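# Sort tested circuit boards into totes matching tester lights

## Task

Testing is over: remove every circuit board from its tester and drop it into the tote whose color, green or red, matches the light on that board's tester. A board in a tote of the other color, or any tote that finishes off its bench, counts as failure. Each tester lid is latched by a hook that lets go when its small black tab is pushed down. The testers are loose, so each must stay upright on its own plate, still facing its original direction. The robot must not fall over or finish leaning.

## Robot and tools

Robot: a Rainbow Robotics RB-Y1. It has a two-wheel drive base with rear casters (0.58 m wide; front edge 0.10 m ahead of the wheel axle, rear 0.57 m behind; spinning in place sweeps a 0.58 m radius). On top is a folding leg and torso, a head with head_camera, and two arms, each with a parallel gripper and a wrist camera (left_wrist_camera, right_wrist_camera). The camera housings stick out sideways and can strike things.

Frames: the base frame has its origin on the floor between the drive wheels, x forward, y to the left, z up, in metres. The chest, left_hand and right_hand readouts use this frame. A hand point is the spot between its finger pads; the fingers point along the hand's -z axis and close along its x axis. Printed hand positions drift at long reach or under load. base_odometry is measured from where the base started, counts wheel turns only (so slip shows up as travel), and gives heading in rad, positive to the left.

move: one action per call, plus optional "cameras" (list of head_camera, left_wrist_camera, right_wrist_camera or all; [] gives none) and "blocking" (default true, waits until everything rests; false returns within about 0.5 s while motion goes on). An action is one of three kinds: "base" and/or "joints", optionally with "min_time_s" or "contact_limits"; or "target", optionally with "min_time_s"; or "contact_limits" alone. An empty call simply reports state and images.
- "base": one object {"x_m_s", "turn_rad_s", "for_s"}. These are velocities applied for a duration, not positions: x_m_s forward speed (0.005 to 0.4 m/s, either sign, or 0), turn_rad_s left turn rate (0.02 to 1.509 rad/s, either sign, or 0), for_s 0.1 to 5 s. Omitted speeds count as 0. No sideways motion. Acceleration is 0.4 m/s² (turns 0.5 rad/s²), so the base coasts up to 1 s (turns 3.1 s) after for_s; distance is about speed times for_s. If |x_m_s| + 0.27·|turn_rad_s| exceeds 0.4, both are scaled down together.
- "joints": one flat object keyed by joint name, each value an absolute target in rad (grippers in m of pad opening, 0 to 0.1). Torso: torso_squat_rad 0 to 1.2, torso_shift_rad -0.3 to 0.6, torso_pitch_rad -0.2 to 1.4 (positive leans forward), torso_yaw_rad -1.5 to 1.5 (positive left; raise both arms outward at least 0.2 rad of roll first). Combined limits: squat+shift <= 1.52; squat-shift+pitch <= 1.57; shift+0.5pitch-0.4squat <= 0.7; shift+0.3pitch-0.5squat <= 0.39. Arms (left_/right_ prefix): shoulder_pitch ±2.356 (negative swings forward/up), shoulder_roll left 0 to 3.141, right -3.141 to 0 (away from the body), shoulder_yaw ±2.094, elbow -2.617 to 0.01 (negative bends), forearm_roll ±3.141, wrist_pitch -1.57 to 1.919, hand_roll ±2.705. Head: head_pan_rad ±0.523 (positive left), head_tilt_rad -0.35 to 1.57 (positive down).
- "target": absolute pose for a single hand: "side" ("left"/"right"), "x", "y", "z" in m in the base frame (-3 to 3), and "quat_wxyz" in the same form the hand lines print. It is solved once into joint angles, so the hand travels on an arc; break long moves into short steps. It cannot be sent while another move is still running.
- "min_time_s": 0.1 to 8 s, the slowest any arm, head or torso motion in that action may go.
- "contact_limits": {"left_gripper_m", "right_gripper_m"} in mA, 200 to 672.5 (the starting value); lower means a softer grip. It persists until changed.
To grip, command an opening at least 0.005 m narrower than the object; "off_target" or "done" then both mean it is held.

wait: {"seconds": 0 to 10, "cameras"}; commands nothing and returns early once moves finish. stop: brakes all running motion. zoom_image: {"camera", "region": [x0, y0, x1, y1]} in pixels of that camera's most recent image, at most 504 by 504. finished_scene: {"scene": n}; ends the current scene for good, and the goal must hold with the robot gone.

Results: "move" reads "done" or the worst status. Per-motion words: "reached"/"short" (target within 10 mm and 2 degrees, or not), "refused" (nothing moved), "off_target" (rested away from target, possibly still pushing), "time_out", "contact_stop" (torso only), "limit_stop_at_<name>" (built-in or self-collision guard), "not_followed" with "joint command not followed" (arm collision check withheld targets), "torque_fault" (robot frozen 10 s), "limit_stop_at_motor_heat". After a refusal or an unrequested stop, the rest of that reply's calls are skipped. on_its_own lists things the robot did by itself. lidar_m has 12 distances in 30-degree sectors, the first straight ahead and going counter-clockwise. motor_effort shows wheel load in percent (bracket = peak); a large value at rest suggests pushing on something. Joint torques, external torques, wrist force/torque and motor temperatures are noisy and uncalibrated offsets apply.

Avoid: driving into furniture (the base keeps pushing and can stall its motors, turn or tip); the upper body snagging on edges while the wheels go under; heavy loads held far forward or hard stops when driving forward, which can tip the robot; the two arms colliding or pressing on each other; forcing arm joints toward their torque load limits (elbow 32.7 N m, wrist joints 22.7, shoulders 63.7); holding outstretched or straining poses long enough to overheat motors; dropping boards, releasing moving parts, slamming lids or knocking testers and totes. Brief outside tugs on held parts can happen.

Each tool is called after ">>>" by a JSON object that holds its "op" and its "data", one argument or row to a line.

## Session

>>> {"op": "move", "data": {
  "joints": {"head_tilt_rad": 0.35}
}}

Scene clock: 0.50 s.
Joint torques (N m): left_arm=[-1.89 0.98 0.09 -0.4 0.21 -0.31 0.11] | right_arm=[-1.54 0.19 -0.28 -0.2 -0.15 -0.53 0.01]
External joint torques (N m): left_arm=[0.13 0 0.02 0.18 0.21 0.07 0.12] | right_arm=[-0.28 0.94 -0.25 0.18 -0.18 -0.1 0]
Motor temperatures (°C): left_arm=[29 31 29 32 38 34 40] | right_arm=[34 33 28 32 45 35 36]
Wrist force (N): left_arm=[-2.5 -0.3 -9.7] | right_arm=[1.3 10.7 -12.5]
Wrist torque (N m): left_arm=[-0.01 -0.42 -0.22] | right_arm=[-0.06 0.80 0.49]
Wrist force, peak (N): left_arm=[-2.6 -0.2 -9.8] | right_arm=[1.0 10.9 -12.9]
move: done
base_odometry: x=+0.000 y=+0.000 heading=+0.000
lidar_m: 2.87 2.43 2.86 2.63 2.50 2.56 1.98 1.86 2.26 2.24 2.13 2.18
base_status: not commanded
joint_positions: torso_squat_rad=+0.350 torso_shift_rad=+0.000 torso_pitch_rad=+0.000 torso_yaw_rad=+0.000 left_shoulder_pitch_rad=-0.001 left_shoulder_roll_rad=+0.031 left_shoulder_yaw_rad=-0.041 left_elbow_rad=-0.170 left_forearm_roll_rad=+0.033 left_wrist_pitch_rad=+0.032 left_hand_roll_rad=+0.039 left_gripper_m=+0.100 right_shoulder_pitch_rad=+0.036 right_shoulder_roll_rad=-0.008 right_shoulder_yaw_rad=-0.002 right_elbow_rad=-0.181 right_forearm_roll_rad=-0.038 right_wrist_pitch_rad=-0.031 right_hand_roll_rad=+0.012 right_gripper_m=+0.099 head_pan_rad=+0.000 head_tilt_rad=+0.350
joint_status: all done
wheel_motors_off: 0
motor_effort: left_wheel=+4(4) right_wheel=-2(3)
chest: x=-0.2280 y=-0.0008 z=+1.2475 quat_wxyz=(+1.000, +0.000, +0.000, +0.000) (m; base frame)
left_hand: x=-0.1518 y=+0.2404 z=+0.5662 quat_wxyz=(+0.997, +0.012, -0.070, +0.014) (m; base frame)
right_hand: x=-0.1586 y=-0.2280 z=+0.5658 quat_wxyz=(+0.996, -0.004, -0.089, -0.020) (m; base frame)
pictures: head_camera, left_wrist_camera, right_wrist_camera
camera_calibration:
head_camera: T_world_to_cam=[[0.00306611, -0.998764, 0.0496109, -0.0737486], [-0.305634, -0.0481731, -0.95093, 1.37245], [0.952144, -0.0122471, -0.305404, 0.577162], [0, 0, 0, 1]] pos_world=[-0.129849, -0.000473776, 1.48503]
left_wrist_camera: T_world_to_cam=[[0.990967, 0.042696, 0.127124, 0.0668802], [-0.0219461, -0.883548, 0.467826, -0.0215705], [0.132295, -0.46639, -0.874631, 0.696404], [0, 0, 0, 1]] pos_world=[-0.15888, 0.302882, 0.610686]
right_wrist_camera: T_world_to_cam=[[-0.979227, 0.0586127, -0.194112, -0.029643], [-0.0323785, 0.899827, 0.435044, -0.012904], [0.200166, 0.432292, -0.879237, 0.699438], [0, 0, 0, 1]] pos_world=[-0.169449, -0.289013, 0.614832]

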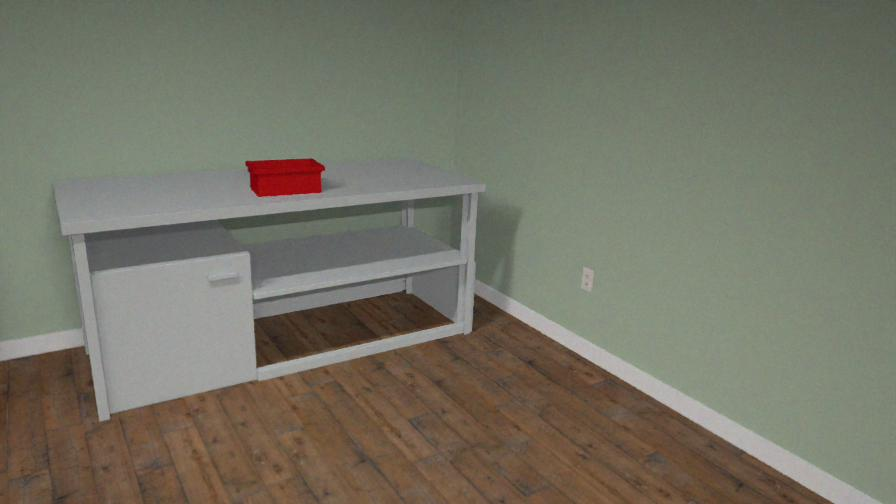

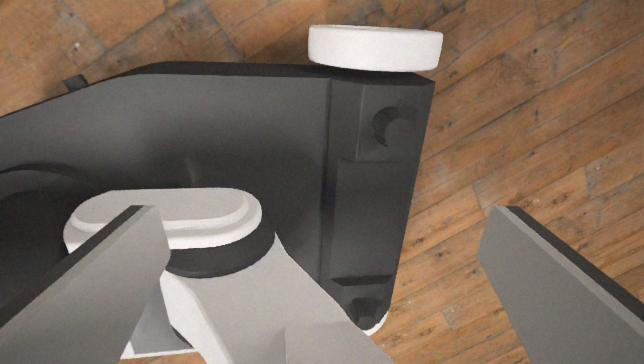

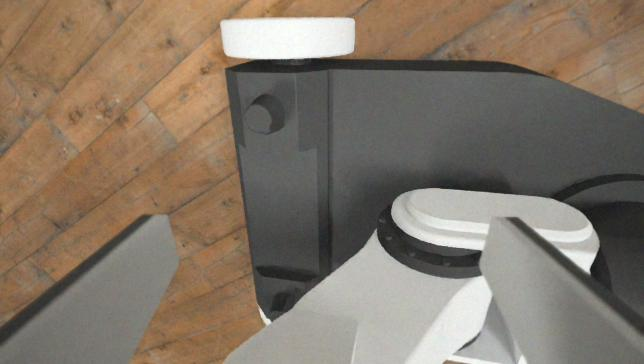

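Scene 1 is done. Now I'll look around: turn in about 1.05 rad steps.

>>> {"op": "move", "data": {
  "base": {"turn_rad_s": 0.7, "for_s": 1.6},
  "joints": {"torso_squat_rad": 0},
  "cameras": ["head_camera"]
}}

>>> {"op": "move", "data": {
  "base": {"turn_rad_s": 0.7, "for_s": 1.6},
  "cameras": ["head_camera"]
}}

>>> {"op": "move", "data": {
  "base": {"turn_rad_s": 0.7, "for_s": 1.6},
  "cameras": ["head_camera"]
}}

>>> {"op": "move", "data": {
  "base": {"turn_rad_s": 0.7, "for_s": 1.6},
  "cameras": ["head_camera"]
}}

>>> {"op": "move", "data": {
  "base": {"turn_rad_s": 0.7, "for_s": 1.6},
  "cameras": ["head_camera"]
}}

Scene clock: 10.93 s.
Joint torques (N m): left_arm=[-2 0.99 -0.06 -0.37 0.19 -0.36 0.17] | right_arm=[-1.51 0.18 -0.2 -0.25 -0.09 -0.43 -0.07]
External joint torques (N m): left_arm=[0.01 0.01 -0.13 0.22 0.19 0.02 0.18] | right_arm=[-0.25 0.93 -0.17 0.13 -0.13 -0.01 -0.08]
Motor temperatures (°C): left_arm=[29 31 29 32 38 34 40] | right_arm=[34 33 28 32 45 35 36]
Wrist force (N): left_arm=[-2.7 -0.3 -9.5] | right_arm=[1.1 11.1 -12.5]
Wrist torque (N m): left_arm=[-0.03 -0.49 -0.20] | right_arm=[-0.10 0.78 0.51]
Wrist force, peak (N): left_arm=[-2.6 -0.5 -10.1] | right_arm=[1.2 11.3 -12.9]
move: done
base_odometry: x=+0.000 y=+0.000 heading=+1.120
lidar_m: 2.86 2.59 2.49 2.60 1.92 1.86 2.24 2.22 2.13 2.22 2.57 2.44
base_status: done (sent for 1.6 of 1.6 s)
joint_positions: torso_squat_rad=+0.000 torso_shift_rad=+0.000 torso_pitch_rad=+0.000 torso_yaw_rad=+0.000 left_shoulder_pitch_rad=-0.001 left_shoulder_roll_rad=+0.031 left_shoulder_yaw_rad=-0.041 left_elbow_rad=-0.170 left_forearm_roll_rad=+0.033 left_wrist_pitch_rad=+0.032 left_hand_roll_rad=+0.039 left_gripper_m=+0.100 right_shoulder_pitch_rad=+0.036 right_shoulder_roll_rad=-0.008 right_shoulder_yaw_rad=-0.002 right_elbow_rad=-0.181 right_forearm_roll_rad=-0.038 right_wrist_pitch_rad=-0.031 right_hand_roll_rad=+0.012 right_gripper_m=+0.099 head_pan_rad=+0.000 head_tilt_rad=+0.350
joint_status: all done
wheel_motors_off: 0
motor_effort: left_wheel=+2(31) right_wheel=+2(28)
chest: x=-0.2280 y=-0.0008 z=+1.2899 quat_wxyz=(+1.000, +0.000, +0.000, +0.000) (m; base frame)
left_hand: x=-0.1519 y=+0.2403 z=+0.6086 quat_wxyz=(+0.997, +0.012, -0.070, +0.014) (m; base frame)
right_hand: x=-0.1586 y=-0.2280 z=+0.6082 quat_wxyz=(+0.996, -0.004, -0.089, -0.020) (m; base frame)
pictures: head_camera
camera_calibration:
head_camera: T_world_to_cam=[[0.00306408, -0.998763, 0.0496301, -0.0759063], [-0.3056, -0.0481912, -0.95094, 1.41281], [0.952155, -0.0122532, -0.305369, 0.590117], [0, 0, 0, 1]] pos_world=[-0.129896, -0.000496493, 1.52747]

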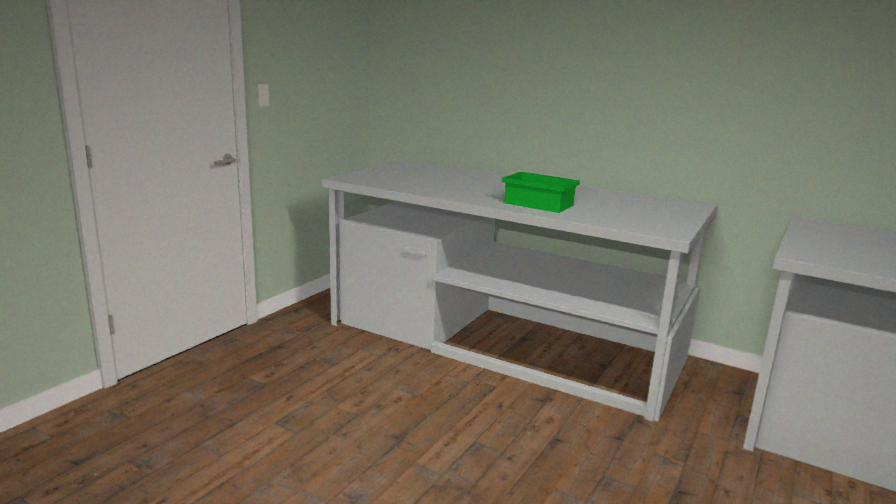

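Scene clock: 14.30 s.
Joint torques (N m): left_arm=[-2.1 1.07 0 -0.47 0.21 -0.36 0.09] | right_arm=[-1.42 -0.04 -0.55 -0.16 -0.21 -0.53 0.03]
External joint torques (N m): left_arm=[-0.08 0.08 -0.07 0.11 0.2 0.02 0.1] | right_arm=[-0.16 0.7 -0.52 0.23 -0.25 -0.1 0.02]
Motor temperatures (°C): left_arm=[29 31 29 32 38 34 40] | right_arm=[34 33 28 32 45 35 36]
Wrist force (N): left_arm=[-2.5 -0.2 -9.7] | right_arm=[1.2 10.9 -12.7]
Wrist torque (N m): left_arm=[-0.01 -0.47 -0.20] | right_arm=[-0.10 0.80 0.52]
Wrist force, peak (N): left_arm=[-2.7 -0.2 -10.0] | right_arm=[0.8 11.0 -13.0]
move: done
base_odometry: x=+0.000 y=+0.000 heading=+2.239
lidar_m: 2.50 2.66 1.86 1.87 2.24 2.17 2.13 2.27 2.53 2.45 2.86 2.55
base_status: done (sent for 1.6 of 1.6 s)
joint_positions: torso_squat_rad=+0.000 torso_shift_rad=+0.000 torso_pitch_rad=+0.000 torso_yaw_rad=+0.000 left_shoulder_pitch_rad=-0.001 left_shoulder_roll_rad=+0.031 left_shoulder_yaw_rad=-0.041 left_elbow_rad=-0.170 left_forearm_roll_rad=+0.033 left_wrist_pitch_rad=+0.032 left_hand_roll_rad=+0.039 left_gripper_m=+0.100 right_shoulder_pitch_rad=+0.036 right_shoulder_roll_rad=-0.008 right_shoulder_yaw_rad=-0.002 right_elbow_rad=-0.181 right_forearm_roll_rad=-0.038 right_wrist_pitch_rad=-0.031 right_hand_roll_rad=+0.012 right_gripper_m=+0.099 head_pan_rad=+0.000 head_tilt_rad=+0.350
joint_status: not commanded
wheel_motors_off: 0
motor_effort: left_wheel=+3(15) right_wheel=+4(25)
chest: x=-0.2280 y=-0.0008 z=+1.2899 quat_wxyz=(+1.000, +0.000, +0.000, +0.000) (m; base frame)
left_hand: x=-0.1518 y=+0.2403 z=+0.6086 quat_wxyz=(+0.997, +0.012, -0.070, +0.014) (m; base frame)
right_hand: x=-0.1586 y=-0.2280 z=+0.6082 quat_wxyz=(+0.996, -0.004, -0.089, -0.020) (m; base frame)
pictures: head_camera
camera_calibration:
head_camera: T_world_to_cam=[[0.00306357, -0.998763, 0.0496368, -0.0759106], [-0.305596, -0.0481975, -0.950941, 1.41281], [0.952156, -0.0122555, -0.305366, 0.590112], [0, 0, 0, 1]] pos_world=[-0.129896, -0.000490408, 1.52747]

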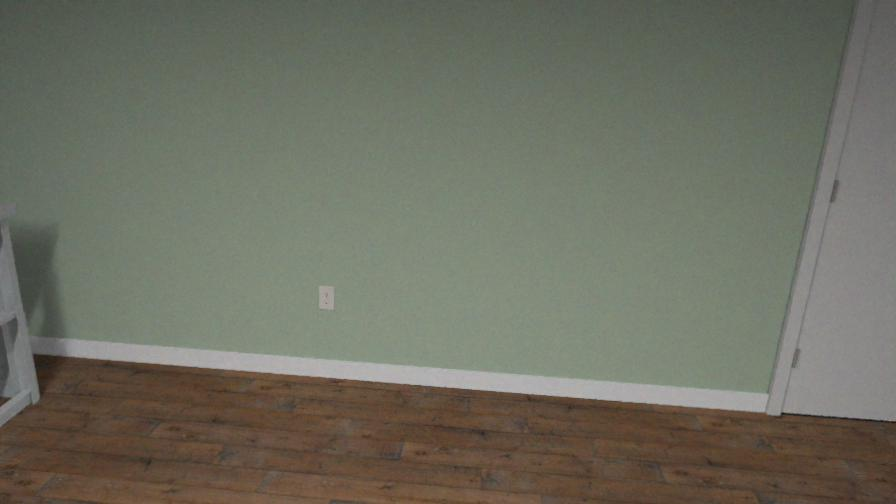

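Scene clock: 17.67 s.
Joint torques (N m): left_arm=[-1.81 0.87 -0.07 -0.58 0.19 -0.33 0.06] | right_arm=[-1.21 0.06 -0.51 -0.18 -0.05 -0.36 0]
External joint torques (N m): left_arm=[0.2 -0.12 -0.14 0 0.19 0.05 0.07] | right_arm=[0.05 0.81 -0.48 0.2 -0.09 0.07 -0.01]
Motor temperatures (°C): left_arm=[29 31 29 32 38 34 40] | right_arm=[34 33 28 32 45 35 36]
Wrist force (N): left_arm=[-2.8 -0.2 -9.7] | right_arm=[1.0 10.6 -12.7]
Wrist torque (N m): left_arm=[-0.01 -0.50 -0.22] | right_arm=[-0.06 0.78 0.50]
Wrist force, peak (N): left_arm=[-2.7 -0.3 -9.9] | right_arm=[0.6 10.9 -13.3]
move: done
base_odometry: x=+0.000 y=+0.000 heading=-2.924
lidar_m: 1.86 1.88 2.24 2.14 2.12 2.32 2.50 2.45 2.87 2.53 2.50 2.72
base_status: done (sent for 1.6 of 1.6 s)
joint_positions: torso_squat_rad=+0.000 torso_shift_rad=+0.000 torso_pitch_rad=+0.000 torso_yaw_rad=+0.000 left_shoulder_pitch_rad=-0.001 left_shoulder_roll_rad=+0.031 left_shoulder_yaw_rad=-0.041 left_elbow_rad=-0.170 left_forearm_roll_rad=+0.033 left_wrist_pitch_rad=+0.032 left_hand_roll_rad=+0.039 left_gripper_m=+0.100 right_shoulder_pitch_rad=+0.036 right_shoulder_roll_rad=-0.008 right_shoulder_yaw_rad=-0.002 right_elbow_rad=-0.181 right_forearm_roll_rad=-0.038 right_wrist_pitch_rad=-0.031 right_hand_roll_rad=+0.012 right_gripper_m=+0.099 head_pan_rad=+0.000 head_tilt_rad=+0.350
joint_status: not commanded
wheel_motors_off: 0
motor_effort: left_wheel=+3(16) right_wheel=+4(25)
chest: x=-0.2280 y=-0.0008 z=+1.2899 quat_wxyz=(+1.000, +0.000, +0.000, +0.000) (m; base frame)
left_hand: x=-0.1518 y=+0.2403 z=+0.6086 quat_wxyz=(+0.997, +0.012, -0.070, +0.014) (m; base frame)
right_hand: x=-0.1586 y=-0.2280 z=+0.6082 quat_wxyz=(+0.996, -0.004, -0.089, -0.020) (m; base frame)
pictures: head_camera
camera_calibration:
head_camera: T_world_to_cam=[[0.00306323, -0.998763, 0.0496395, -0.075912], [-0.305598, -0.0481999, -0.95094, 1.41281], [0.952156, -0.0122568, -0.305368, 0.590112], [0, 0, 0, 1]] pos_world=[-0.129892, -0.00048772, 1.52747]

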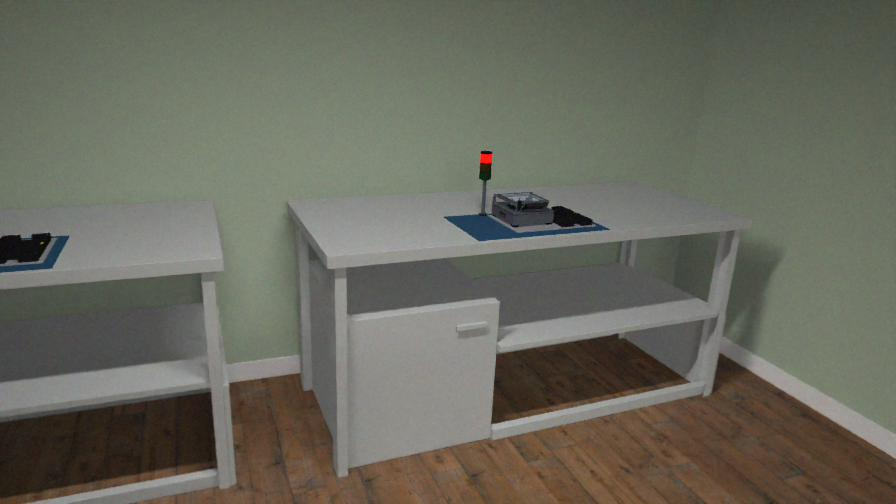

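Scene clock: 21.03 s.
Joint torques (N m): left_arm=[-2.07 1.04 -0.07 -0.5 0.27 -0.42 0.08] | right_arm=[-1.21 0.3 -0.35 -0.23 -0.19 -0.51 -0.02]
External joint torques (N m): left_arm=[-0.05 0.05 -0.14 0.09 0.26 -0.04 0.09] | right_arm=[0.06 1.05 -0.32 0.15 -0.23 -0.09 -0.03]
Motor temperatures (°C): left_arm=[29 31 29 32 38 34 40] | right_arm=[34 33 28 32 45 35 36]
Wrist force (N): left_arm=[-2.5 -0.2 -9.6] | right_arm=[1.3 10.6 -12.9]
Wrist torque (N m): left_arm=[-0.02 -0.46 -0.22] | right_arm=[-0.08 0.81 0.53]
Wrist force, peak (N): left_arm=[-3.0 -0.3 -9.9] | right_arm=[1.1 10.9 -13.1]
move: done
base_odometry: x=+0.000 y=+0.000 heading=-1.805
lidar_m: 2.23 2.13 2.12 2.40 2.48 2.45 2.86 2.52 2.51 2.81 1.85 1.89
base_status: done (sent for 1.6 of 1.6 s)
joint_positions: torso_squat_rad=+0.000 torso_shift_rad=+0.000 torso_pitch_rad=+0.000 torso_yaw_rad=+0.000 left_shoulder_pitch_rad=-0.001 left_shoulder_roll_rad=+0.031 left_shoulder_yaw_rad=-0.041 left_elbow_rad=-0.170 left_forearm_roll_rad=+0.033 left_wrist_pitch_rad=+0.032 left_hand_roll_rad=+0.039 left_gripper_m=+0.100 right_shoulder_pitch_rad=+0.036 right_shoulder_roll_rad=-0.008 right_shoulder_yaw_rad=-0.002 right_elbow_rad=-0.181 right_forearm_roll_rad=-0.038 right_wrist_pitch_rad=-0.031 right_hand_roll_rad=+0.012 right_gripper_m=+0.099 head_pan_rad=+0.000 head_tilt_rad=+0.350
joint_status: not commanded
wheel_motors_off: 0
motor_effort: left_wheel=+3(14) right_wheel=+4(25)
chest: x=-0.2280 y=-0.0008 z=+1.2899 quat_wxyz=(+1.000, +0.000, +0.000, +0.000) (m; base frame)
left_hand: x=-0.1518 y=+0.2403 z=+0.6086 quat_wxyz=(+0.997, +0.012, -0.070, +0.014) (m; base frame)
right_hand: x=-0.1586 y=-0.2280 z=+0.6082 quat_wxyz=(+0.996, -0.004, -0.089, -0.020) (m; base frame)
pictures: head_camera
camera_calibration:
head_camera: T_world_to_cam=[[0.00306261, -0.998763, 0.0496395, -0.0759121], [-0.3056, -0.0481998, -0.950939, 1.41281], [0.952155, -0.0122575, -0.30537, 0.590112], [0, 0, 0, 1]] pos_world=[-0.12989, -0.000487677, 1.52747]

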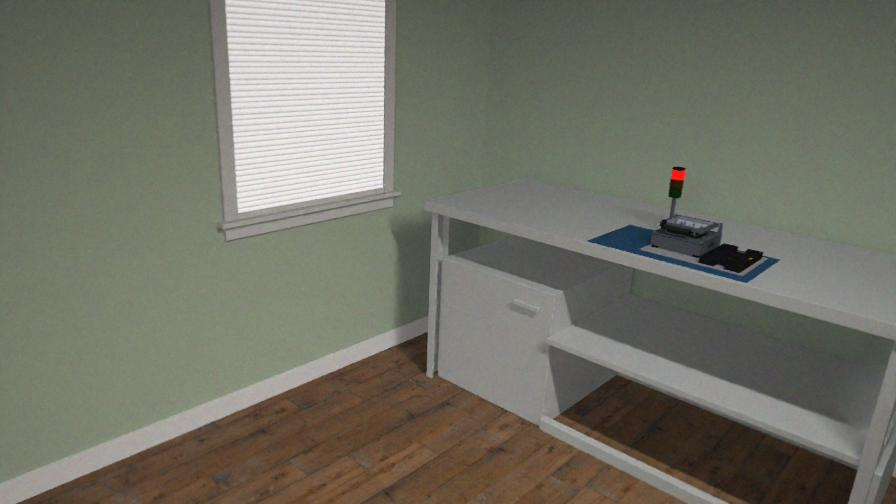

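Scene clock: 24.40 s.
Joint torques (N m): left_arm=[-1.95 0.99 -0.03 -0.41 0.28 -0.25 0.08] | right_arm=[-1.32 0.04 -0.47 -0.18 -0.14 -0.53 0.11]
External joint torques (N m): left_arm=[0.07 0.01 -0.11 0.17 0.28 0.13 0.09] | right_arm=[-0.05 0.79 -0.43 0.2 -0.18 -0.1 0.1]
Motor temperatures (°C): left_arm=[29 31 29 32 38 34 40] | right_arm=[34 33 28 32 45 35 36]
Wrist force (N): left_arm=[-2.5 -0.4 -9.7] | right_arm=[1.1 10.8 -12.6]
Wrist torque (N m): left_arm=[0.01 -0.47 -0.20] | right_arm=[-0.08 0.79 0.51]
Wrist force, peak (N): left_arm=[-2.8 -0.3 -10.0] | right_arm=[0.9 11.0 -12.9]
move: done
base_odometry: x=+0.000 y=+0.000 heading=-0.685
lidar_m: 2.13 2.50 2.44 2.46 2.85 2.50 2.50 2.79 1.86 1.90 2.25 2.13
base_status: done (sent for 1.6 of 1.6 s)
joint_positions: torso_squat_rad=+0.000 torso_shift_rad=+0.000 torso_pitch_rad=+0.000 torso_yaw_rad=+0.000 left_shoulder_pitch_rad=-0.001 left_shoulder_roll_rad=+0.031 left_shoulder_yaw_rad=-0.041 left_elbow_rad=-0.170 left_forearm_roll_rad=+0.033 left_wrist_pitch_rad=+0.032 left_hand_roll_rad=+0.039 left_gripper_m=+0.100 right_shoulder_pitch_rad=+0.036 right_shoulder_roll_rad=-0.008 right_shoulder_yaw_rad=-0.002 right_elbow_rad=-0.181 right_forearm_roll_rad=-0.038 right_wrist_pitch_rad=-0.031 right_hand_roll_rad=+0.012 right_gripper_m=+0.099 head_pan_rad=+0.000 head_tilt_rad=+0.350
joint_status: not commanded
wheel_motors_off: 0
motor_effort: left_wheel=+3(15) right_wheel=+4(25)
chest: x=-0.2280 y=-0.0008 z=+1.2899 quat_wxyz=(+1.000, +0.000, +0.000, +0.000) (m; base frame)
left_hand: x=-0.1518 y=+0.2403 z=+0.6086 quat_wxyz=(+0.997, +0.012, -0.070, +0.014) (m; base frame)
right_hand: x=-0.1586 y=-0.2280 z=+0.6082 quat_wxyz=(+0.996, -0.004, -0.089, -0.020) (m; base frame)
pictures: head_camera
camera_calibration:
head_camera: T_world_to_cam=[[0.00306248, -0.998762, 0.0496397, -0.0759122], [-0.305601, -0.0481998, -0.950939, 1.41281], [0.952155, -0.0122577, -0.305371, 0.590112], [0, 0, 0, 1]] pos_world=[-0.129888, -0.000487596, 1.52747]

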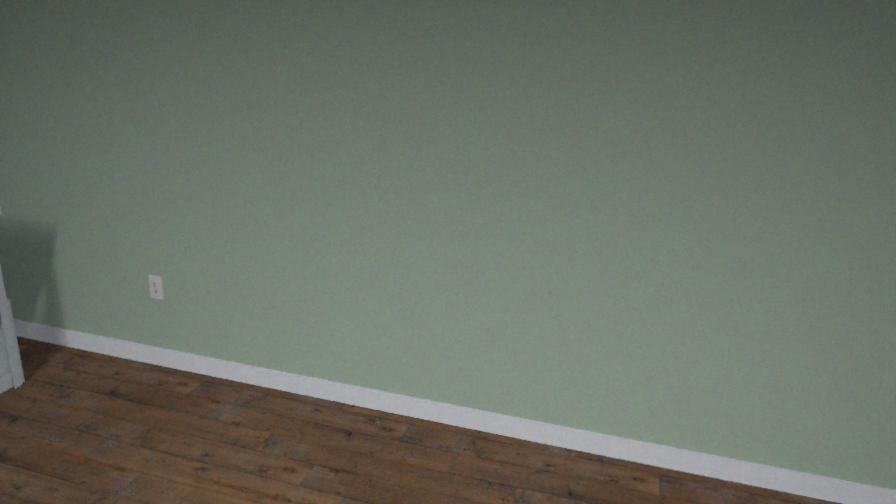

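>>> {"op": "zoom_image", "data": {
  "camera": "head_camera",
  "region": [0, 200, 100, 300]
}}

>>> {"op": "move", "data": {
  "base": {"turn_rad_s": -0.6, "for_s": 2.0},
  "joints": {"left_shoulder_pitch_rad": 0.6, "left_shoulder_roll_rad": 0.3, "left_elbow_rad": -2.2, "right_shoulder_pitch_rad": 0.6, "right_shoulder_roll_rad": -0.3, "right_elbow_rad": -2.2},
  "min_time_s": 3,
  "cameras": ["head_camera"]
}}

>>> {"op": "move", "data": {
  "base": {"x_m_s": 0.35, "for_s": 2.83},
  "cameras": ["head_camera"]
}}

>>> {"op": "move", "data": {
  "base": {"turn_rad_s": -0.4, "for_s": 1.53},
  "joints": {"head_tilt_rad": 0.5},
  "cameras": ["head_camera"]
}}

>>> {"op": "move", "data": {
  "target": {"side": "left", "x": 0.30, "y": 0.11, "z": 1.2, "quat_wxyz": [0.98, 0, -0.199, 0]},
  "min_time_s": 2,
  "cameras": []
}}

>>> {"op": "move", "data": {
  "target": {"side": "right", "x": 0.24, "y": -0.15, "z": 1.163, "quat_wxyz": [0.924, 0, -0.383, 0]},
  "min_time_s": 2,
  "cameras": ["head_camera"]
}}

Scaled by 5.040 from the camera's 896x504 image, which has a finer 1280x720 frame.

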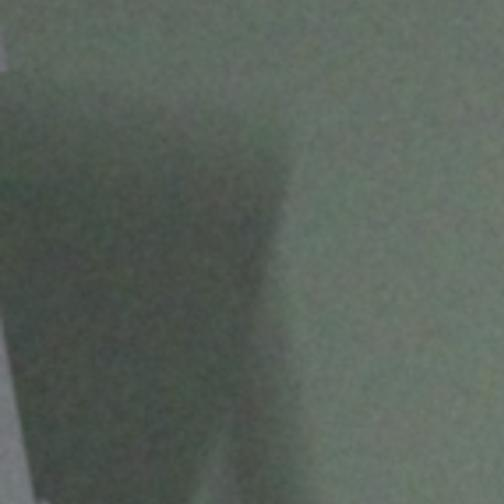

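Scene clock: 62.10 s.
Joint torques (N m): left_arm=[-0.82 4.5 3.18 -9.29 0.3 -1.71 0.04] | right_arm=[-0.61 -5.36 -3.6 -9.36 0.01 -1.9 0.11]
External joint torques (N m): left_arm=[0.85 0.85 0.02 0.97 0.27 0.21 0.09] | right_arm=[0.57 -0.59 0.14 1.24 -0.21 0.1 0.06]
Motor temperatures (°C): left_arm=[29 31 29 32 38 34 40] | right_arm=[34 33 28 32 45 35 36]
Wrist force (N): left_arm=[-8.0 -1.5 -3.7] | right_arm=[-3.8 12.5 -6.5]
Wrist torque (N m): left_arm=[0.10 -0.82 -0.20] | right_arm=[-0.23 0.52 0.48]
Wrist force, peak (N): left_arm=[-4.7 -0.6 -9.4] | right_arm=[1.0 11.9 -12.7]
move: done
base_odometry: x=+0.000 y=+0.000 heading=-1.885
lidar_m: 2.25 2.15 2.13 2.31 2.49 2.44 2.86 2.53 2.50 2.73 1.85 1.88
base_status: done (sent for 2 of 2 s)
joint_positions: torso_squat_rad=+0.000 torso_shift_rad=+0.000 torso_pitch_rad=+0.000 torso_yaw_rad=+0.000 left_shoulder_pitch_rad=+0.600 left_shoulder_roll_rad=+0.300 left_shoulder_yaw_rad=-0.041 left_elbow_rad=-2.200 left_forearm_roll_rad=+0.033 left_wrist_pitch_rad=+0.032 left_hand_roll_rad=+0.039 left_gripper_m=+0.100 right_shoulder_pitch_rad=+0.600 right_shoulder_roll_rad=-0.300 right_shoulder_yaw_rad=-0.002 right_elbow_rad=-2.200 right_forearm_roll_rad=-0.038 right_wrist_pitch_rad=-0.031 right_hand_roll_rad=+0.012 right_gripper_m=+0.099 head_pan_rad=+0.000 head_tilt_rad=+0.350
joint_status: all done
wheel_motors_off: 0
motor_effort: left_wheel=+5(24) right_wheel=+0(23)
chest: x=-0.2280 y=-0.0007 z=+1.2899 quat_wxyz=(+1.000, +0.000, +0.000, +0.000) (m; base frame)
left_hand: x=+0.1294 y=+0.2929 z=+1.1114 quat_wxyz=(+0.704, +0.073, -0.702, -0.078) (m; base frame)
right_hand: x=+0.1287 y=-0.3086 z=+1.1305 quat_wxyz=(+0.677, -0.107, -0.723, +0.093) (m; base frame)
pictures: head_camera
camera_calibration:
head_camera: T_world_to_cam=[[0.00306341, -0.99876, 0.0496892, -0.0759381], [-0.305593, -0.0482474, -0.950939, 1.41282], [0.952157, -0.0122716, -0.305362, 0.590089], [0, 0, 0, 1]] pos_world=[-0.129876, -0.000437786, 1.52747]

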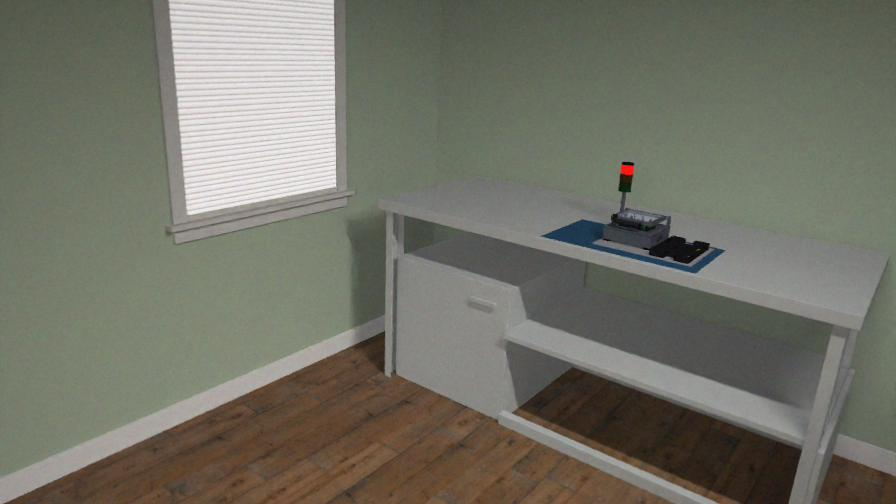

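Scene clock: 66.27 s.
Joint torques (N m): left_arm=[-1.53 4.59 3.14 -9.46 0.29 -1.8 0.06] | right_arm=[-0.94 -5.33 -3.45 -9.35 0.02 -1.85 0.02]
External joint torques (N m): left_arm=[0.14 0.95 -0.03 0.79 0.26 0.12 0.11] | right_arm=[0.24 -0.56 0.29 1.24 -0.21 0.15 -0.03]
Motor temperatures (°C): left_arm=[29 31 29 32 38 34 40] | right_arm=[34 33 28 32 45 35 36]
Wrist force (N): left_arm=[-8.0 -1.5 -3.6] | right_arm=[-3.8 12.7 -6.3]
Wrist torque (N m): left_arm=[0.08 -0.82 -0.20] | right_arm=[-0.26 0.55 0.47]
Wrist force, peak (N): left_arm=[-8.3 -1.6 -4.1] | right_arm=[-4.1 12.8 -6.6]
move: done
base_odometry: x=-0.306 y=-0.943 heading=-1.885
lidar_m: 1.26 1.53 1.52 1.66 2.53 3.25 3.84 3.14 2.91 1.41 1.23 1.42
base_status: done (sent for 2.83 of 2.83 s)
joint_positions: torso_squat_rad=+0.000 torso_shift_rad=+0.000 torso_pitch_rad=+0.000 torso_yaw_rad=+0.000 left_shoulder_pitch_rad=+0.600 left_shoulder_roll_rad=+0.300 left_shoulder_yaw_rad=-0.041 left_elbow_rad=-2.200 left_forearm_roll_rad=+0.033 left_wrist_pitch_rad=+0.032 left_hand_roll_rad=+0.039 left_gripper_m=+0.100 right_shoulder_pitch_rad=+0.600 right_shoulder_roll_rad=-0.300 right_shoulder_yaw_rad=-0.002 right_elbow_rad=-2.200 right_forearm_roll_rad=-0.038 right_wrist_pitch_rad=-0.031 right_hand_roll_rad=+0.012 right_gripper_m=+0.099 head_pan_rad=+0.000 head_tilt_rad=+0.350
joint_status: not commanded
wheel_motors_off: 0
motor_effort: left_wheel=-3(30) right_wheel=+2(31)
chest: x=-0.2280 y=-0.0007 z=+1.2899 quat_wxyz=(+1.000, +0.000, +0.000, +0.000) (m; base frame)
left_hand: x=+0.1294 y=+0.2929 z=+1.1113 quat_wxyz=(+0.704, +0.073, -0.702, -0.078) (m; base frame)
right_hand: x=+0.1287 y=-0.3086 z=+1.1304 quat_wxyz=(+0.677, -0.107, -0.723, +0.093) (m; base frame)
pictures: head_camera
camera_calibration:
head_camera: T_world_to_cam=[[0.00306814, -0.99876, 0.049689, -0.0759368], [-0.305678, -0.0482475, -0.950912, 1.41278], [0.95213, -0.0122713, -0.305447, 0.590141], [0, 0, 0, 1]] pos_world=[-0.129802, -0.000437709, 1.52746]

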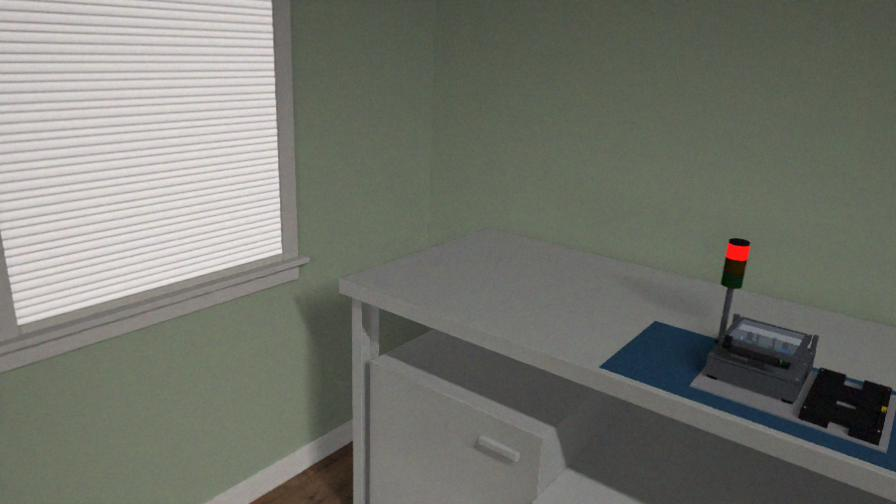

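Scene clock: 68.90 s.
Joint torques (N m): left_arm=[-1.61 4.45 3.26 -9.32 0.2 -1.68 0.06] | right_arm=[-0.86 -5.08 -3.85 -9.28 0.01 -1.91 0.13]
External joint torques (N m): left_arm=[0.05 0.8 0.1 0.93 0.17 0.23 0.11] | right_arm=[0.33 -0.32 -0.12 1.31 -0.21 0.09 0.07]
Motor temperatures (°C): left_arm=[29 31 29 33 38 34 40] | right_arm=[34 33 28 32 45 35 36]
Wrist force (N): left_arm=[-8.2 -1.5 -3.7] | right_arm=[-4.3 12.9 -6.4]
Wrist torque (N m): left_arm=[0.09 -0.82 -0.19] | right_arm=[-0.29 0.48 0.46]
Wrist force, peak (N): left_arm=[-8.3 -1.2 -3.8] | right_arm=[-3.9 12.9 -6.8]
move: done
base_odometry: x=-0.306 y=-0.943 heading=-2.498
lidar_m: 1.78 1.26 1.55 1.53 1.61 2.29 3.25 3.86 3.19 3.11 1.40 1.23
base_status: done (sent for 1.53 of 1.53 s)
joint_positions: torso_squat_rad=+0.000 torso_shift_rad=+0.000 torso_pitch_rad=+0.000 torso_yaw_rad=+0.000 left_shoulder_pitch_rad=+0.600 left_shoulder_roll_rad=+0.300 left_shoulder_yaw_rad=-0.041 left_elbow_rad=-2.200 left_forearm_roll_rad=+0.033 left_wrist_pitch_rad=+0.032 left_hand_roll_rad=+0.039 left_gripper_m=+0.100 right_shoulder_pitch_rad=+0.600 right_shoulder_roll_rad=-0.300 right_shoulder_yaw_rad=-0.002 right_elbow_rad=-2.200 right_forearm_roll_rad=-0.038 right_wrist_pitch_rad=-0.031 right_hand_roll_rad=+0.012 right_gripper_m=+0.099 head_pan_rad=+0.000 head_tilt_rad=+0.500
joint_status: all done
wheel_motors_off: 0
motor_effort: left_wheel=+3(31) right_wheel=+1(32)
chest: x=-0.2280 y=-0.0007 z=+1.2899 quat_wxyz=(+1.000, +0.000, +0.000, +0.000) (m; base frame)
left_hand: x=+0.1294 y=+0.2930 z=+1.1113 quat_wxyz=(+0.704, +0.073, -0.702, -0.078) (m; base frame)
right_hand: x=+0.1287 y=-0.3086 z=+1.1305 quat_wxyz=(+0.677, -0.107, -0.723, +0.093) (m; base frame)
pictures: head_camera
camera_calibration:
head_camera: T_world_to_cam=[[0.0105946, -0.998758, 0.0486771, -0.0728605], [-0.444302, -0.0483124, -0.894573, 1.30028], [0.895814, -0.0121497, -0.444263, 0.78539], [0, 0, 0, 1]] pos_world=[-0.125072, -0.000407901, 1.51567]

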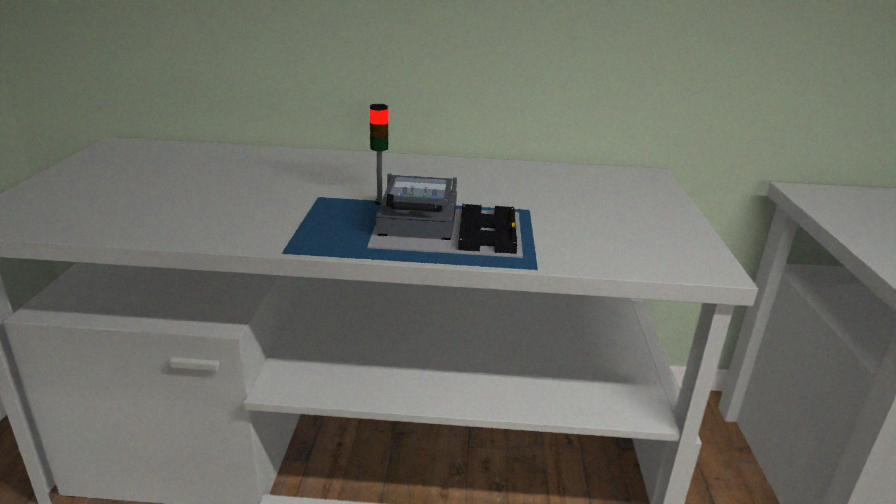

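Scene clock: 71.53 s.
Joint torques (N m): left_arm=[-19.39 2.81 1.64 -5.86 -0.11 -1.13 0.16] | right_arm=[-0.7 -4.97 -3.37 -9.24 -0.02 -1.95 -0.02]
External joint torques (N m): left_arm=[1.56 -0.82 1.05 1.78 0.06 -0.08 0.19] | right_arm=[0.49 -0.2 0.37 1.36 -0.24 0.05 -0.07]
Motor temperatures (°C): left_arm=[29 31 29 33 38 34 40] | right_arm=[34 33 28 32 45 35 36]
Wrist force (N): left_arm=[-4.9 0.2 -9.0] | right_arm=[-3.9 12.5 -6.6]
Wrist torque (N m): left_arm=[-0.05 -0.63 -0.14] | right_arm=[-0.22 0.54 0.46]
Wrist force, peak (N): left_arm=[-5.5 -0.4 -9.2] | right_arm=[-4.1 12.6 -6.6]
move: short
base_odometry: x=-0.306 y=-0.943 heading=-2.498
lidar_m: 1.78 1.26 1.56 1.52 1.61 2.28 3.26 3.85 3.20 3.11 1.41 1.23
base_status: not commanded
joint_positions: torso_squat_rad=+0.000 torso_shift_rad=+0.000 torso_pitch_rad=+0.000 torso_yaw_rad=+0.000 left_shoulder_pitch_rad=-0.972 left_shoulder_roll_rad=+0.000 left_shoulder_yaw_rad=+0.082 left_elbow_rad=-1.530 left_forearm_roll_rad=-0.024 left_wrist_pitch_rad=+1.919 left_hand_roll_rad=+0.238 left_gripper_m=+0.100 right_shoulder_pitch_rad=+0.600 right_shoulder_roll_rad=-0.300 right_shoulder_yaw_rad=-0.002 right_elbow_rad=-2.200 right_forearm_roll_rad=-0.038 right_wrist_pitch_rad=-0.031 right_hand_roll_rad=+0.012 right_gripper_m=+0.099 head_pan_rad=+0.000 head_tilt_rad=+0.500
joint_status: all done
wheel_motors_off: 0
motor_effort: left_wheel=+7(7) right_wheel=+2(4)
chest: x=-0.2280 y=-0.0008 z=+1.2899 quat_wxyz=(+1.000, +0.000, +0.000, +0.000) (m; base frame)
left_hand: x=+0.3010 y=+0.1098 z=+1.1997 quat_wxyz=(+0.966, -0.014, -0.260, -0.003) (m; base frame)
left_hand_status: short (checked arc, as near as the solve gets, planned for 2.0 s): 1 mm and 7.4 deg off. The place is met; only the turn is off.
right_hand: x=+0.1287 y=-0.3086 z=+1.1305 quat_wxyz=(+0.677, -0.107, -0.723, +0.093) (m; base frame)
pictures: none
No camera images: "cameras" was empty.

Scene clock: 73.87 s.
Joint torques (N m): left_arm=[-18.93 2.9 1.54 -6.01 0.04 -1.15 0.15] | right_arm=[-14.98 0.96 -0.45 -5.94 0.38 -1.64 -0.15]
External joint torques (N m): left_arm=[2.03 -0.73 0.95 1.62 0.21 -0.1 0.18] | right_arm=[1.24 1.32 0.03 1.68 -0.05 -0.16 -0.19]
Motor temperatures (°C): left_arm=[29 31 29 33 38 34 40] | right_arm=[34 33 28 32 45 35 36]
Wrist force (N): left_arm=[-4.8 -0.1 -8.8] | right_arm=[-2.3 11.1 -11.2]
Wrist torque (N m): left_arm=[-0.03 -0.61 -0.15] | right_arm=[-0.13 0.59 0.49]
Wrist force, peak (N): left_arm=[-5.0 -0.1 -9.2] | right_arm=[-2.3 11.6 -11.2]
move: done
base_odometry: x=-0.306 y=-0.943 heading=-2.498
lidar_m: 1.79 1.26 1.57 1.52 1.61 2.28 3.25 3.85 3.19 3.11 1.41 1.23
base_status: not commanded
joint_positions: torso_squat_rad=+0.000 torso_shift_rad=+0.000 torso_pitch_rad=+0.000 torso_yaw_rad=+0.000 left_shoulder_pitch_rad=-0.972 left_shoulder_roll_rad=+0.000 left_shoulder_yaw_rad=+0.082 left_elbow_rad=-1.530 left_forearm_roll_rad=-0.024 left_wrist_pitch_rad=+1.919 left_hand_roll_rad=+0.238 left_gripper_m=+0.100 right_shoulder_pitch_rad=-0.463 right_shoulder_roll_rad=+0.000 right_shoulder_yaw_rad=+0.094 right_elbow_rad=-2.116 right_forearm_roll_rad=+0.119 right_wrist_pitch_rad=+1.777 right_hand_roll_rad=-0.196 right_gripper_m=+0.099 head_pan_rad=+0.000 head_tilt_rad=+0.500
joint_status: all done
wheel_motors_off: 0
motor_effort: left_wheel=+5(8) right_wheel=+2(5)
chest: x=-0.2280 y=-0.0008 z=+1.2899 quat_wxyz=(+1.000, +0.000, +0.000, +0.000) (m; base frame)
left_hand: x=+0.3010 y=+0.1098 z=+1.1996 quat_wxyz=(+0.966, -0.014, -0.260, -0.003) (m; base frame)
right_hand: x=+0.2397 y=-0.1500 z=+1.1634 quat_wxyz=(+0.923, +0.000, -0.384, +0.000) (m; base frame)
right_hand_status: reached (checked arc, planned for 2.0 s): 0 mm and 0.1 deg off.
pictures: head_camera
camera_calibration:
head_camera: T_world_to_cam=[[0.0105862, -0.998761, 0.048634, -0.072843], [-0.444254, -0.0482708, -0.8946, 1.30031], [0.895838, -0.0121354, -0.444214, 0.785374], [0, 0, 0, 1]] pos_world=[-0.12513, -0.000455061, 1.51567]

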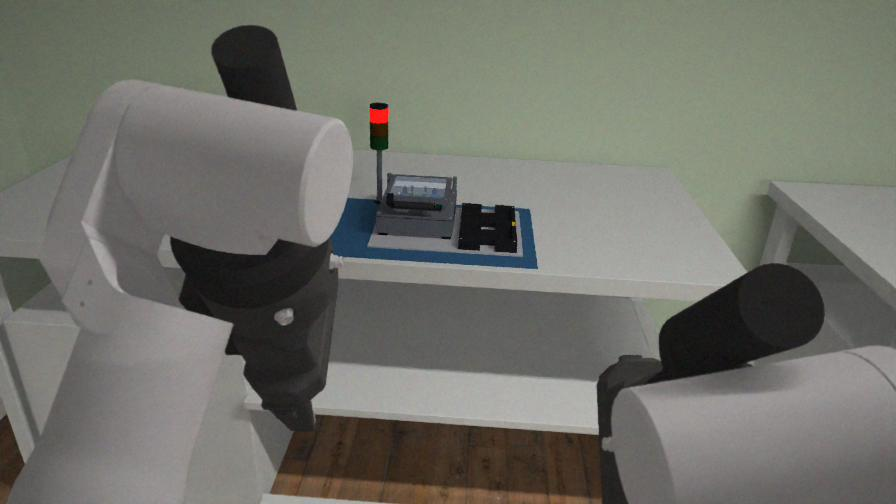

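>>> {"op": "zoom_image", "data": {
  "camera": "head_camera",
  "region": [350, 150, 550, 270]
}}

>>> {"op": "move", "data": {
  "joints": {"left_shoulder_pitch_rad": -1.374, "left_shoulder_roll_rad": 0.728, "left_shoulder_yaw_rad": -0.577, "left_elbow_rad": -1.625, "left_forearm_roll_rad": 1.008, "left_wrist_pitch_rad": 1.884, "left_hand_roll_rad": 0.935, "left_gripper_m": 0},
  "min_time_s": 2,
  "cameras": []
}}

Scaled by 2.520 from the camera's 896x504 image, which has a finer 1280x720 frame.

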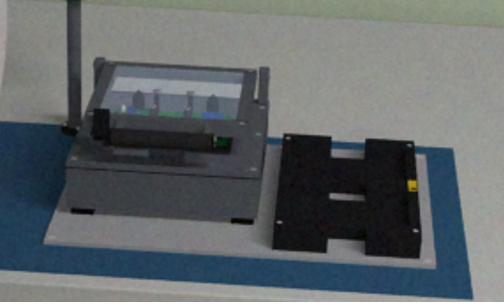

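Scene clock: 86.83 s.
Joint torques (N m): left_arm=[-19.79 7.88 7.93 -1.78 -0.49 -0.92 0.21] | right_arm=[-14.71 0.78 0.09 -6.06 0.44 -1.7 -0.14]
External joint torques (N m): left_arm=[0.81 0.5 -1.02 -0.39 0.3 -0.24 0.24] | right_arm=[1.51 1.13 0.58 1.55 0.01 -0.21 -0.19]
Motor temperatures (°C): left_arm=[30 31 29 33 38 34 40] | right_arm=[34 33 28 32 45 35 36]
Wrist force (N): left_arm=[-5.4 -0.2 -8.5] | right_arm=[-2.3 10.9 -11.4]
Wrist torque (N m): left_arm=[-0.05 -0.64 -0.18] | right_arm=[-0.12 0.59 0.49]
Wrist force, peak (N): left_arm=[-5.4 0.1 -9.6] | right_arm=[-2.6 11.1 -11.4]
move: done
base_odometry: x=-0.306 y=-0.943 heading=-2.498
lidar_m: 1.78 1.26 1.56 1.52 1.60 2.28 3.25 3.86 3.19 3.11 1.40 1.23
base_status: not commanded
joint_positions: torso_squat_rad=+0.000 torso_shift_rad=+0.000 torso_pitch_rad=+0.000 torso_yaw_rad=+0.000 left_shoulder_pitch_rad=-1.374 left_shoulder_roll_rad=+0.728 left_shoulder_yaw_rad=-0.577 left_elbow_rad=-1.625 left_forearm_roll_rad=+1.008 left_wrist_pitch_rad=+1.884 left_hand_roll_rad=+0.935 left_gripper_m=+0.000 right_shoulder_pitch_rad=-0.463 right_shoulder_roll_rad=+0.000 right_shoulder_yaw_rad=+0.094 right_elbow_rad=-2.116 right_forearm_roll_rad=+0.119 right_wrist_pitch_rad=+1.777 right_hand_roll_rad=-0.196 right_gripper_m=+0.099 head_pan_rad=+0.000 head_tilt_rad=+0.500
joint_status: all done
wheel_motors_off: 0
motor_effort: left_wheel=+5(8) right_wheel=+1(4)
chest: x=-0.2280 y=-0.0008 z=+1.2899 quat_wxyz=(+1.000, +0.000, +0.000, +0.000) (m; base frame)
left_hand: x=+0.2666 y=+0.1243 z=+1.3243 quat_wxyz=(+0.961, -0.001, -0.278, +0.000) (m; base frame)
right_hand: x=+0.2397 y=-0.1500 z=+1.1634 quat_wxyz=(+0.923, +0.000, -0.384, +0.000) (m; base frame)
pictures: none
No camera images: "cameras" was empty.

>>> {"op": "move", "data": {
  "base": {"turn_rad_s": -0.03, "for_s": 1.0},
  "cameras": []
}}

>>> {"op": "move", "data": {
  "base": {"x_m_s": 0.3, "for_s": 2.0},
  "joints": {"head_tilt_rad": 0.75},
  "cameras": ["head_camera"]
}}

Scene clock: 99.43 s.
Joint torques (N m): left_arm=[-20.01 7.52 7.82 -1.77 -0.6 -0.87 0.26] | right_arm=[-14.83 0.98 -0.3 -5.94 0.32 -1.6 -0.19]
External joint torques (N m): left_arm=[0.6 0.13 -1.13 -0.39 0.19 -0.19 0.29] | right_arm=[1.39 1.34 0.19 1.68 -0.11 -0.11 -0.23]
Motor temperatures (°C): left_arm=[30 31 29 33 38 34 40] | right_arm=[34 33 28 32 45 36 36]
Wrist force (N): left_arm=[-5.0 -0.3 -8.4] | right_arm=[-2.5 11.3 -11.1]
Wrist torque (N m): left_arm=[-0.02 -0.60 -0.19] | right_arm=[-0.14 0.56 0.48]
Wrist force, peak (N): left_arm=[-5.3 -0.4 -9.0] | right_arm=[-2.4 11.3 -11.5]
move: done
base_odometry: x=-0.306 y=-0.943 heading=-2.528
lidar_m: 1.79 1.26 1.57 1.52 1.58 2.21 3.25 3.37 3.21 3.11 1.51 1.23
base_status: done (sent for 1 of 1 s)
joint_positions: torso_squat_rad=+0.000 torso_shift_rad=+0.000 torso_pitch_rad=+0.000 torso_yaw_rad=+0.000 left_shoulder_pitch_rad=-1.374 left_shoulder_roll_rad=+0.728 left_shoulder_yaw_rad=-0.577 left_elbow_rad=-1.625 left_forearm_roll_rad=+1.008 left_wrist_pitch_rad=+1.884 left_hand_roll_rad=+0.935 left_gripper_m=+0.000 right_shoulder_pitch_rad=-0.463 right_shoulder_roll_rad=+0.000 right_shoulder_yaw_rad=+0.094 right_elbow_rad=-2.116 right_forearm_roll_rad=+0.119 right_wrist_pitch_rad=+1.777 right_hand_roll_rad=-0.196 right_gripper_m=+0.099 head_pan_rad=+0.000 head_tilt_rad=+0.500
joint_status: not commanded
wheel_motors_off: 0
motor_effort: left_wheel=+4(22) right_wheel=+4(13)
chest: x=-0.2280 y=-0.0008 z=+1.2899 quat_wxyz=(+1.000, +0.000, +0.000, +0.000) (m; base frame)
left_hand: x=+0.2666 y=+0.1243 z=+1.3243 quat_wxyz=(+0.961, -0.001, -0.278, +0.000) (m; base frame)
right_hand: x=+0.2397 y=-0.1500 z=+1.1634 quat_wxyz=(+0.923, +0.000, -0.384, +0.000) (m; base frame)
pictures: none
No camera images: "cameras" was empty.

Scene clock: 102.47 s.
Joint torques (N m): left_arm=[-19.66 7.67 8.2 -1.45 -0.52 -0.88 0.18] | right_arm=[-14.78 0.83 -0.23 -6.15 0.34 -1.6 -0.12]
External joint torques (N m): left_arm=[0.94 0.28 -0.75 -0.07 0.27 -0.2 0.21] | right_arm=[1.44 1.18 0.25 1.47 -0.09 -0.12 -0.16]
Motor temperatures (°C): left_arm=[30 31 29 32 38 34 40] | right_arm=[34 33 28 32 45 36 36]
Wrist force (N): left_arm=[-5.1 0.0 -8.6] | right_arm=[-2.0 10.7 -11.2]
Wrist torque (N m): left_arm=[-0.07 -0.62 -0.18] | right_arm=[-0.08 0.60 0.49]
Wrist force, peak (N): left_arm=[-5.6 -0.2 -8.9] | right_arm=[-2.5 11.2 -11.5]
move: done
base_odometry: x=-0.797 y=-1.289 heading=-2.528
lidar_m: 1.18 0.76 0.77 1.51 1.57 2.20 3.86 4.32 3.22 2.75 0.75 0.81
base_status: done (sent for 2 of 2 s)
joint_positions: torso_squat_rad=+0.000 torso_shift_rad=+0.000 torso_pitch_rad=+0.000 torso_yaw_rad=+0.000 left_shoulder_pitch_rad=-1.374 left_shoulder_roll_rad=+0.728 left_shoulder_yaw_rad=-0.577 left_elbow_rad=-1.625 left_forearm_roll_rad=+1.008 left_wrist_pitch_rad=+1.884 left_hand_roll_rad=+0.935 left_gripper_m=+0.000 right_shoulder_pitch_rad=-0.463 right_shoulder_roll_rad=+0.000 right_shoulder_yaw_rad=+0.094 right_elbow_rad=-2.116 right_forearm_roll_rad=+0.119 right_wrist_pitch_rad=+1.777 right_hand_roll_rad=-0.196 right_gripper_m=+0.099 head_pan_rad=+0.000 head_tilt_rad=+0.750
joint_status: all done
wheel_motors_off: 0
motor_effort: left_wheel=-5(31) right_wheel=+1(28)
chest: x=-0.2280 y=-0.0008 z=+1.2899 quat_wxyz=(+1.000, +0.000, +0.000, +0.000) (m; base frame)
left_hand: x=+0.2666 y=+0.1243 z=+1.3243 quat_wxyz=(+0.961, -0.001, -0.278, -0.001) (m; base frame)
right_hand: x=+0.2398 y=-0.1500 z=+1.1634 quat_wxyz=(+0.923, +0.000, -0.384, +0.000) (m; base frame)
pictures: head_camera
camera_calibration:
head_camera: T_world_to_cam=[[0.0225189, -0.998758, 0.0444555, -0.0641733], [-0.651794, -0.048384, -0.756851, 1.05234], [0.758062, -0.0119324, -0.652073, 1.06666], [0, 0, 0, 1]] pos_world=[-0.121238, -0.000449312, 1.49486]

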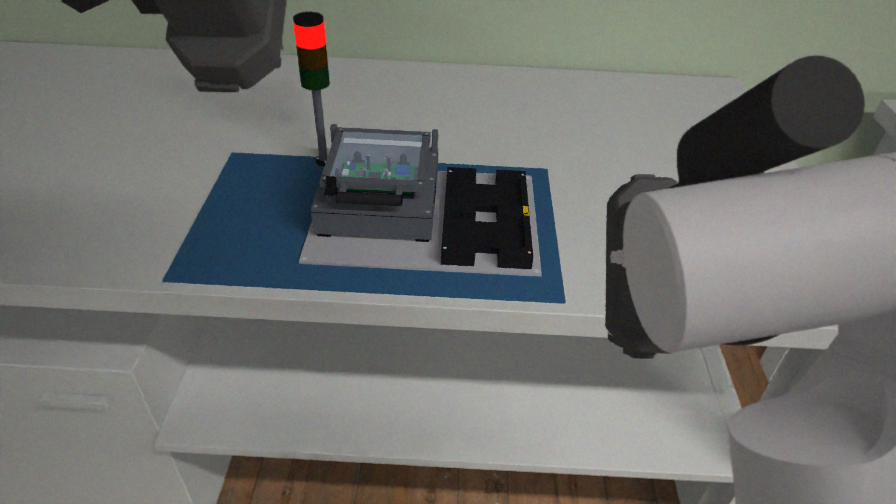

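>>> {"op": "move", "data": {
  "base": {"x_m_s": 0.2, "for_s": 1.52},
  "joints": {"head_tilt_rad": 1.0},
  "cameras": ["head_camera"]
}}

>>> {"op": "zoom_image", "data": {
  "camera": "head_camera",
  "region": [270, 60, 490, 240]
}}

Scene clock: 112.97 s.
Joint torques (N m): left_arm=[-19.45 7.93 8.03 -1.3 -0.56 -0.92 0.24] | right_arm=[-14.61 1.01 -0.02 -6.41 0.47 -1.54 -0.18]
External joint torques (N m): left_arm=[1.15 0.54 -0.92 0.08 0.24 -0.24 0.27] | right_arm=[1.61 1.37 0.46 1.21 0.04 -0.06 -0.22]
Motor temperatures (°C): left_arm=[30 31 29 32 38 34 40] | right_arm=[34 33 28 32 45 36 36]
Wrist force (N): left_arm=[-5.1 -0.2 -8.8] | right_arm=[-2.5 11.1 -11.1]
Wrist torque (N m): left_arm=[-0.05 -0.63 -0.18] | right_arm=[-0.11 0.56 0.49]
Wrist force, peak (N): left_arm=[-5.5 -0.2 -8.9] | right_arm=[-2.3 11.1 -11.7]
move: done
base_odometry: x=-1.048 y=-1.465 heading=-2.528
lidar_m: 0.87 0.74 0.57 0.96 1.58 2.19 4.16 4.32 3.23 0.99 0.59 0.86
base_status: done (sent for 1.53 of 1.53 s)
joint_positions: torso_squat_rad=+0.000 torso_shift_rad=+0.000 torso_pitch_rad=+0.000 torso_yaw_rad=+0.000 left_shoulder_pitch_rad=-1.374 left_shoulder_roll_rad=+0.728 left_shoulder_yaw_rad=-0.577 left_elbow_rad=-1.625 left_forearm_roll_rad=+1.008 left_wrist_pitch_rad=+1.884 left_hand_roll_rad=+0.935 left_gripper_m=+0.000 right_shoulder_pitch_rad=-0.463 right_shoulder_roll_rad=+0.000 right_shoulder_yaw_rad=+0.094 right_elbow_rad=-2.116 right_forearm_roll_rad=+0.119 right_wrist_pitch_rad=+1.777 right_hand_roll_rad=-0.196 right_gripper_m=+0.099 head_pan_rad=+0.000 head_tilt_rad=+1.000
joint_status: all done
wheel_motors_off: 0
motor_effort: left_wheel=-5(19) right_wheel=+1(26)
chest: x=-0.2280 y=-0.0008 z=+1.2899 quat_wxyz=(+1.000, +0.000, +0.000, +0.000) (m; base frame)
left_hand: x=+0.2666 y=+0.1243 z=+1.3244 quat_wxyz=(+0.961, -0.001, -0.278, -0.001) (m; base frame)
right_hand: x=+0.2398 y=-0.1500 z=+1.1634 quat_wxyz=(+0.923, +0.000, -0.384, +0.000) (m; base frame)
pictures: head_camera
camera_calibration:
head_camera: T_world_to_cam=[[0.0330454, -0.998751, 0.0374752, -0.0516026], [-0.818733, -0.0485562, -0.572118, 0.742659], [0.573223, -0.0117763, -0.819315, 1.27781], [0, 0, 0, 1]] pos_world=[-0.122725, -0.000429523, 1.47375]

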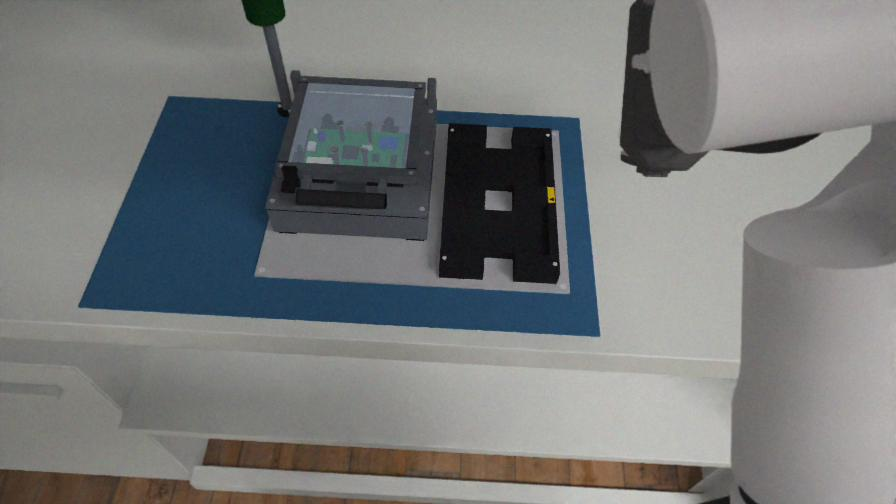

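Scaled by 2.291 from the camera's 896x504 image, which has a finer 1280x720 frame.

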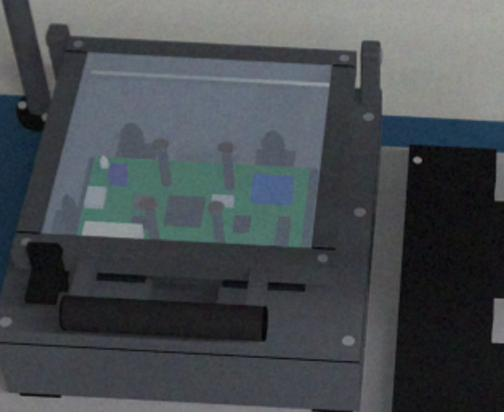

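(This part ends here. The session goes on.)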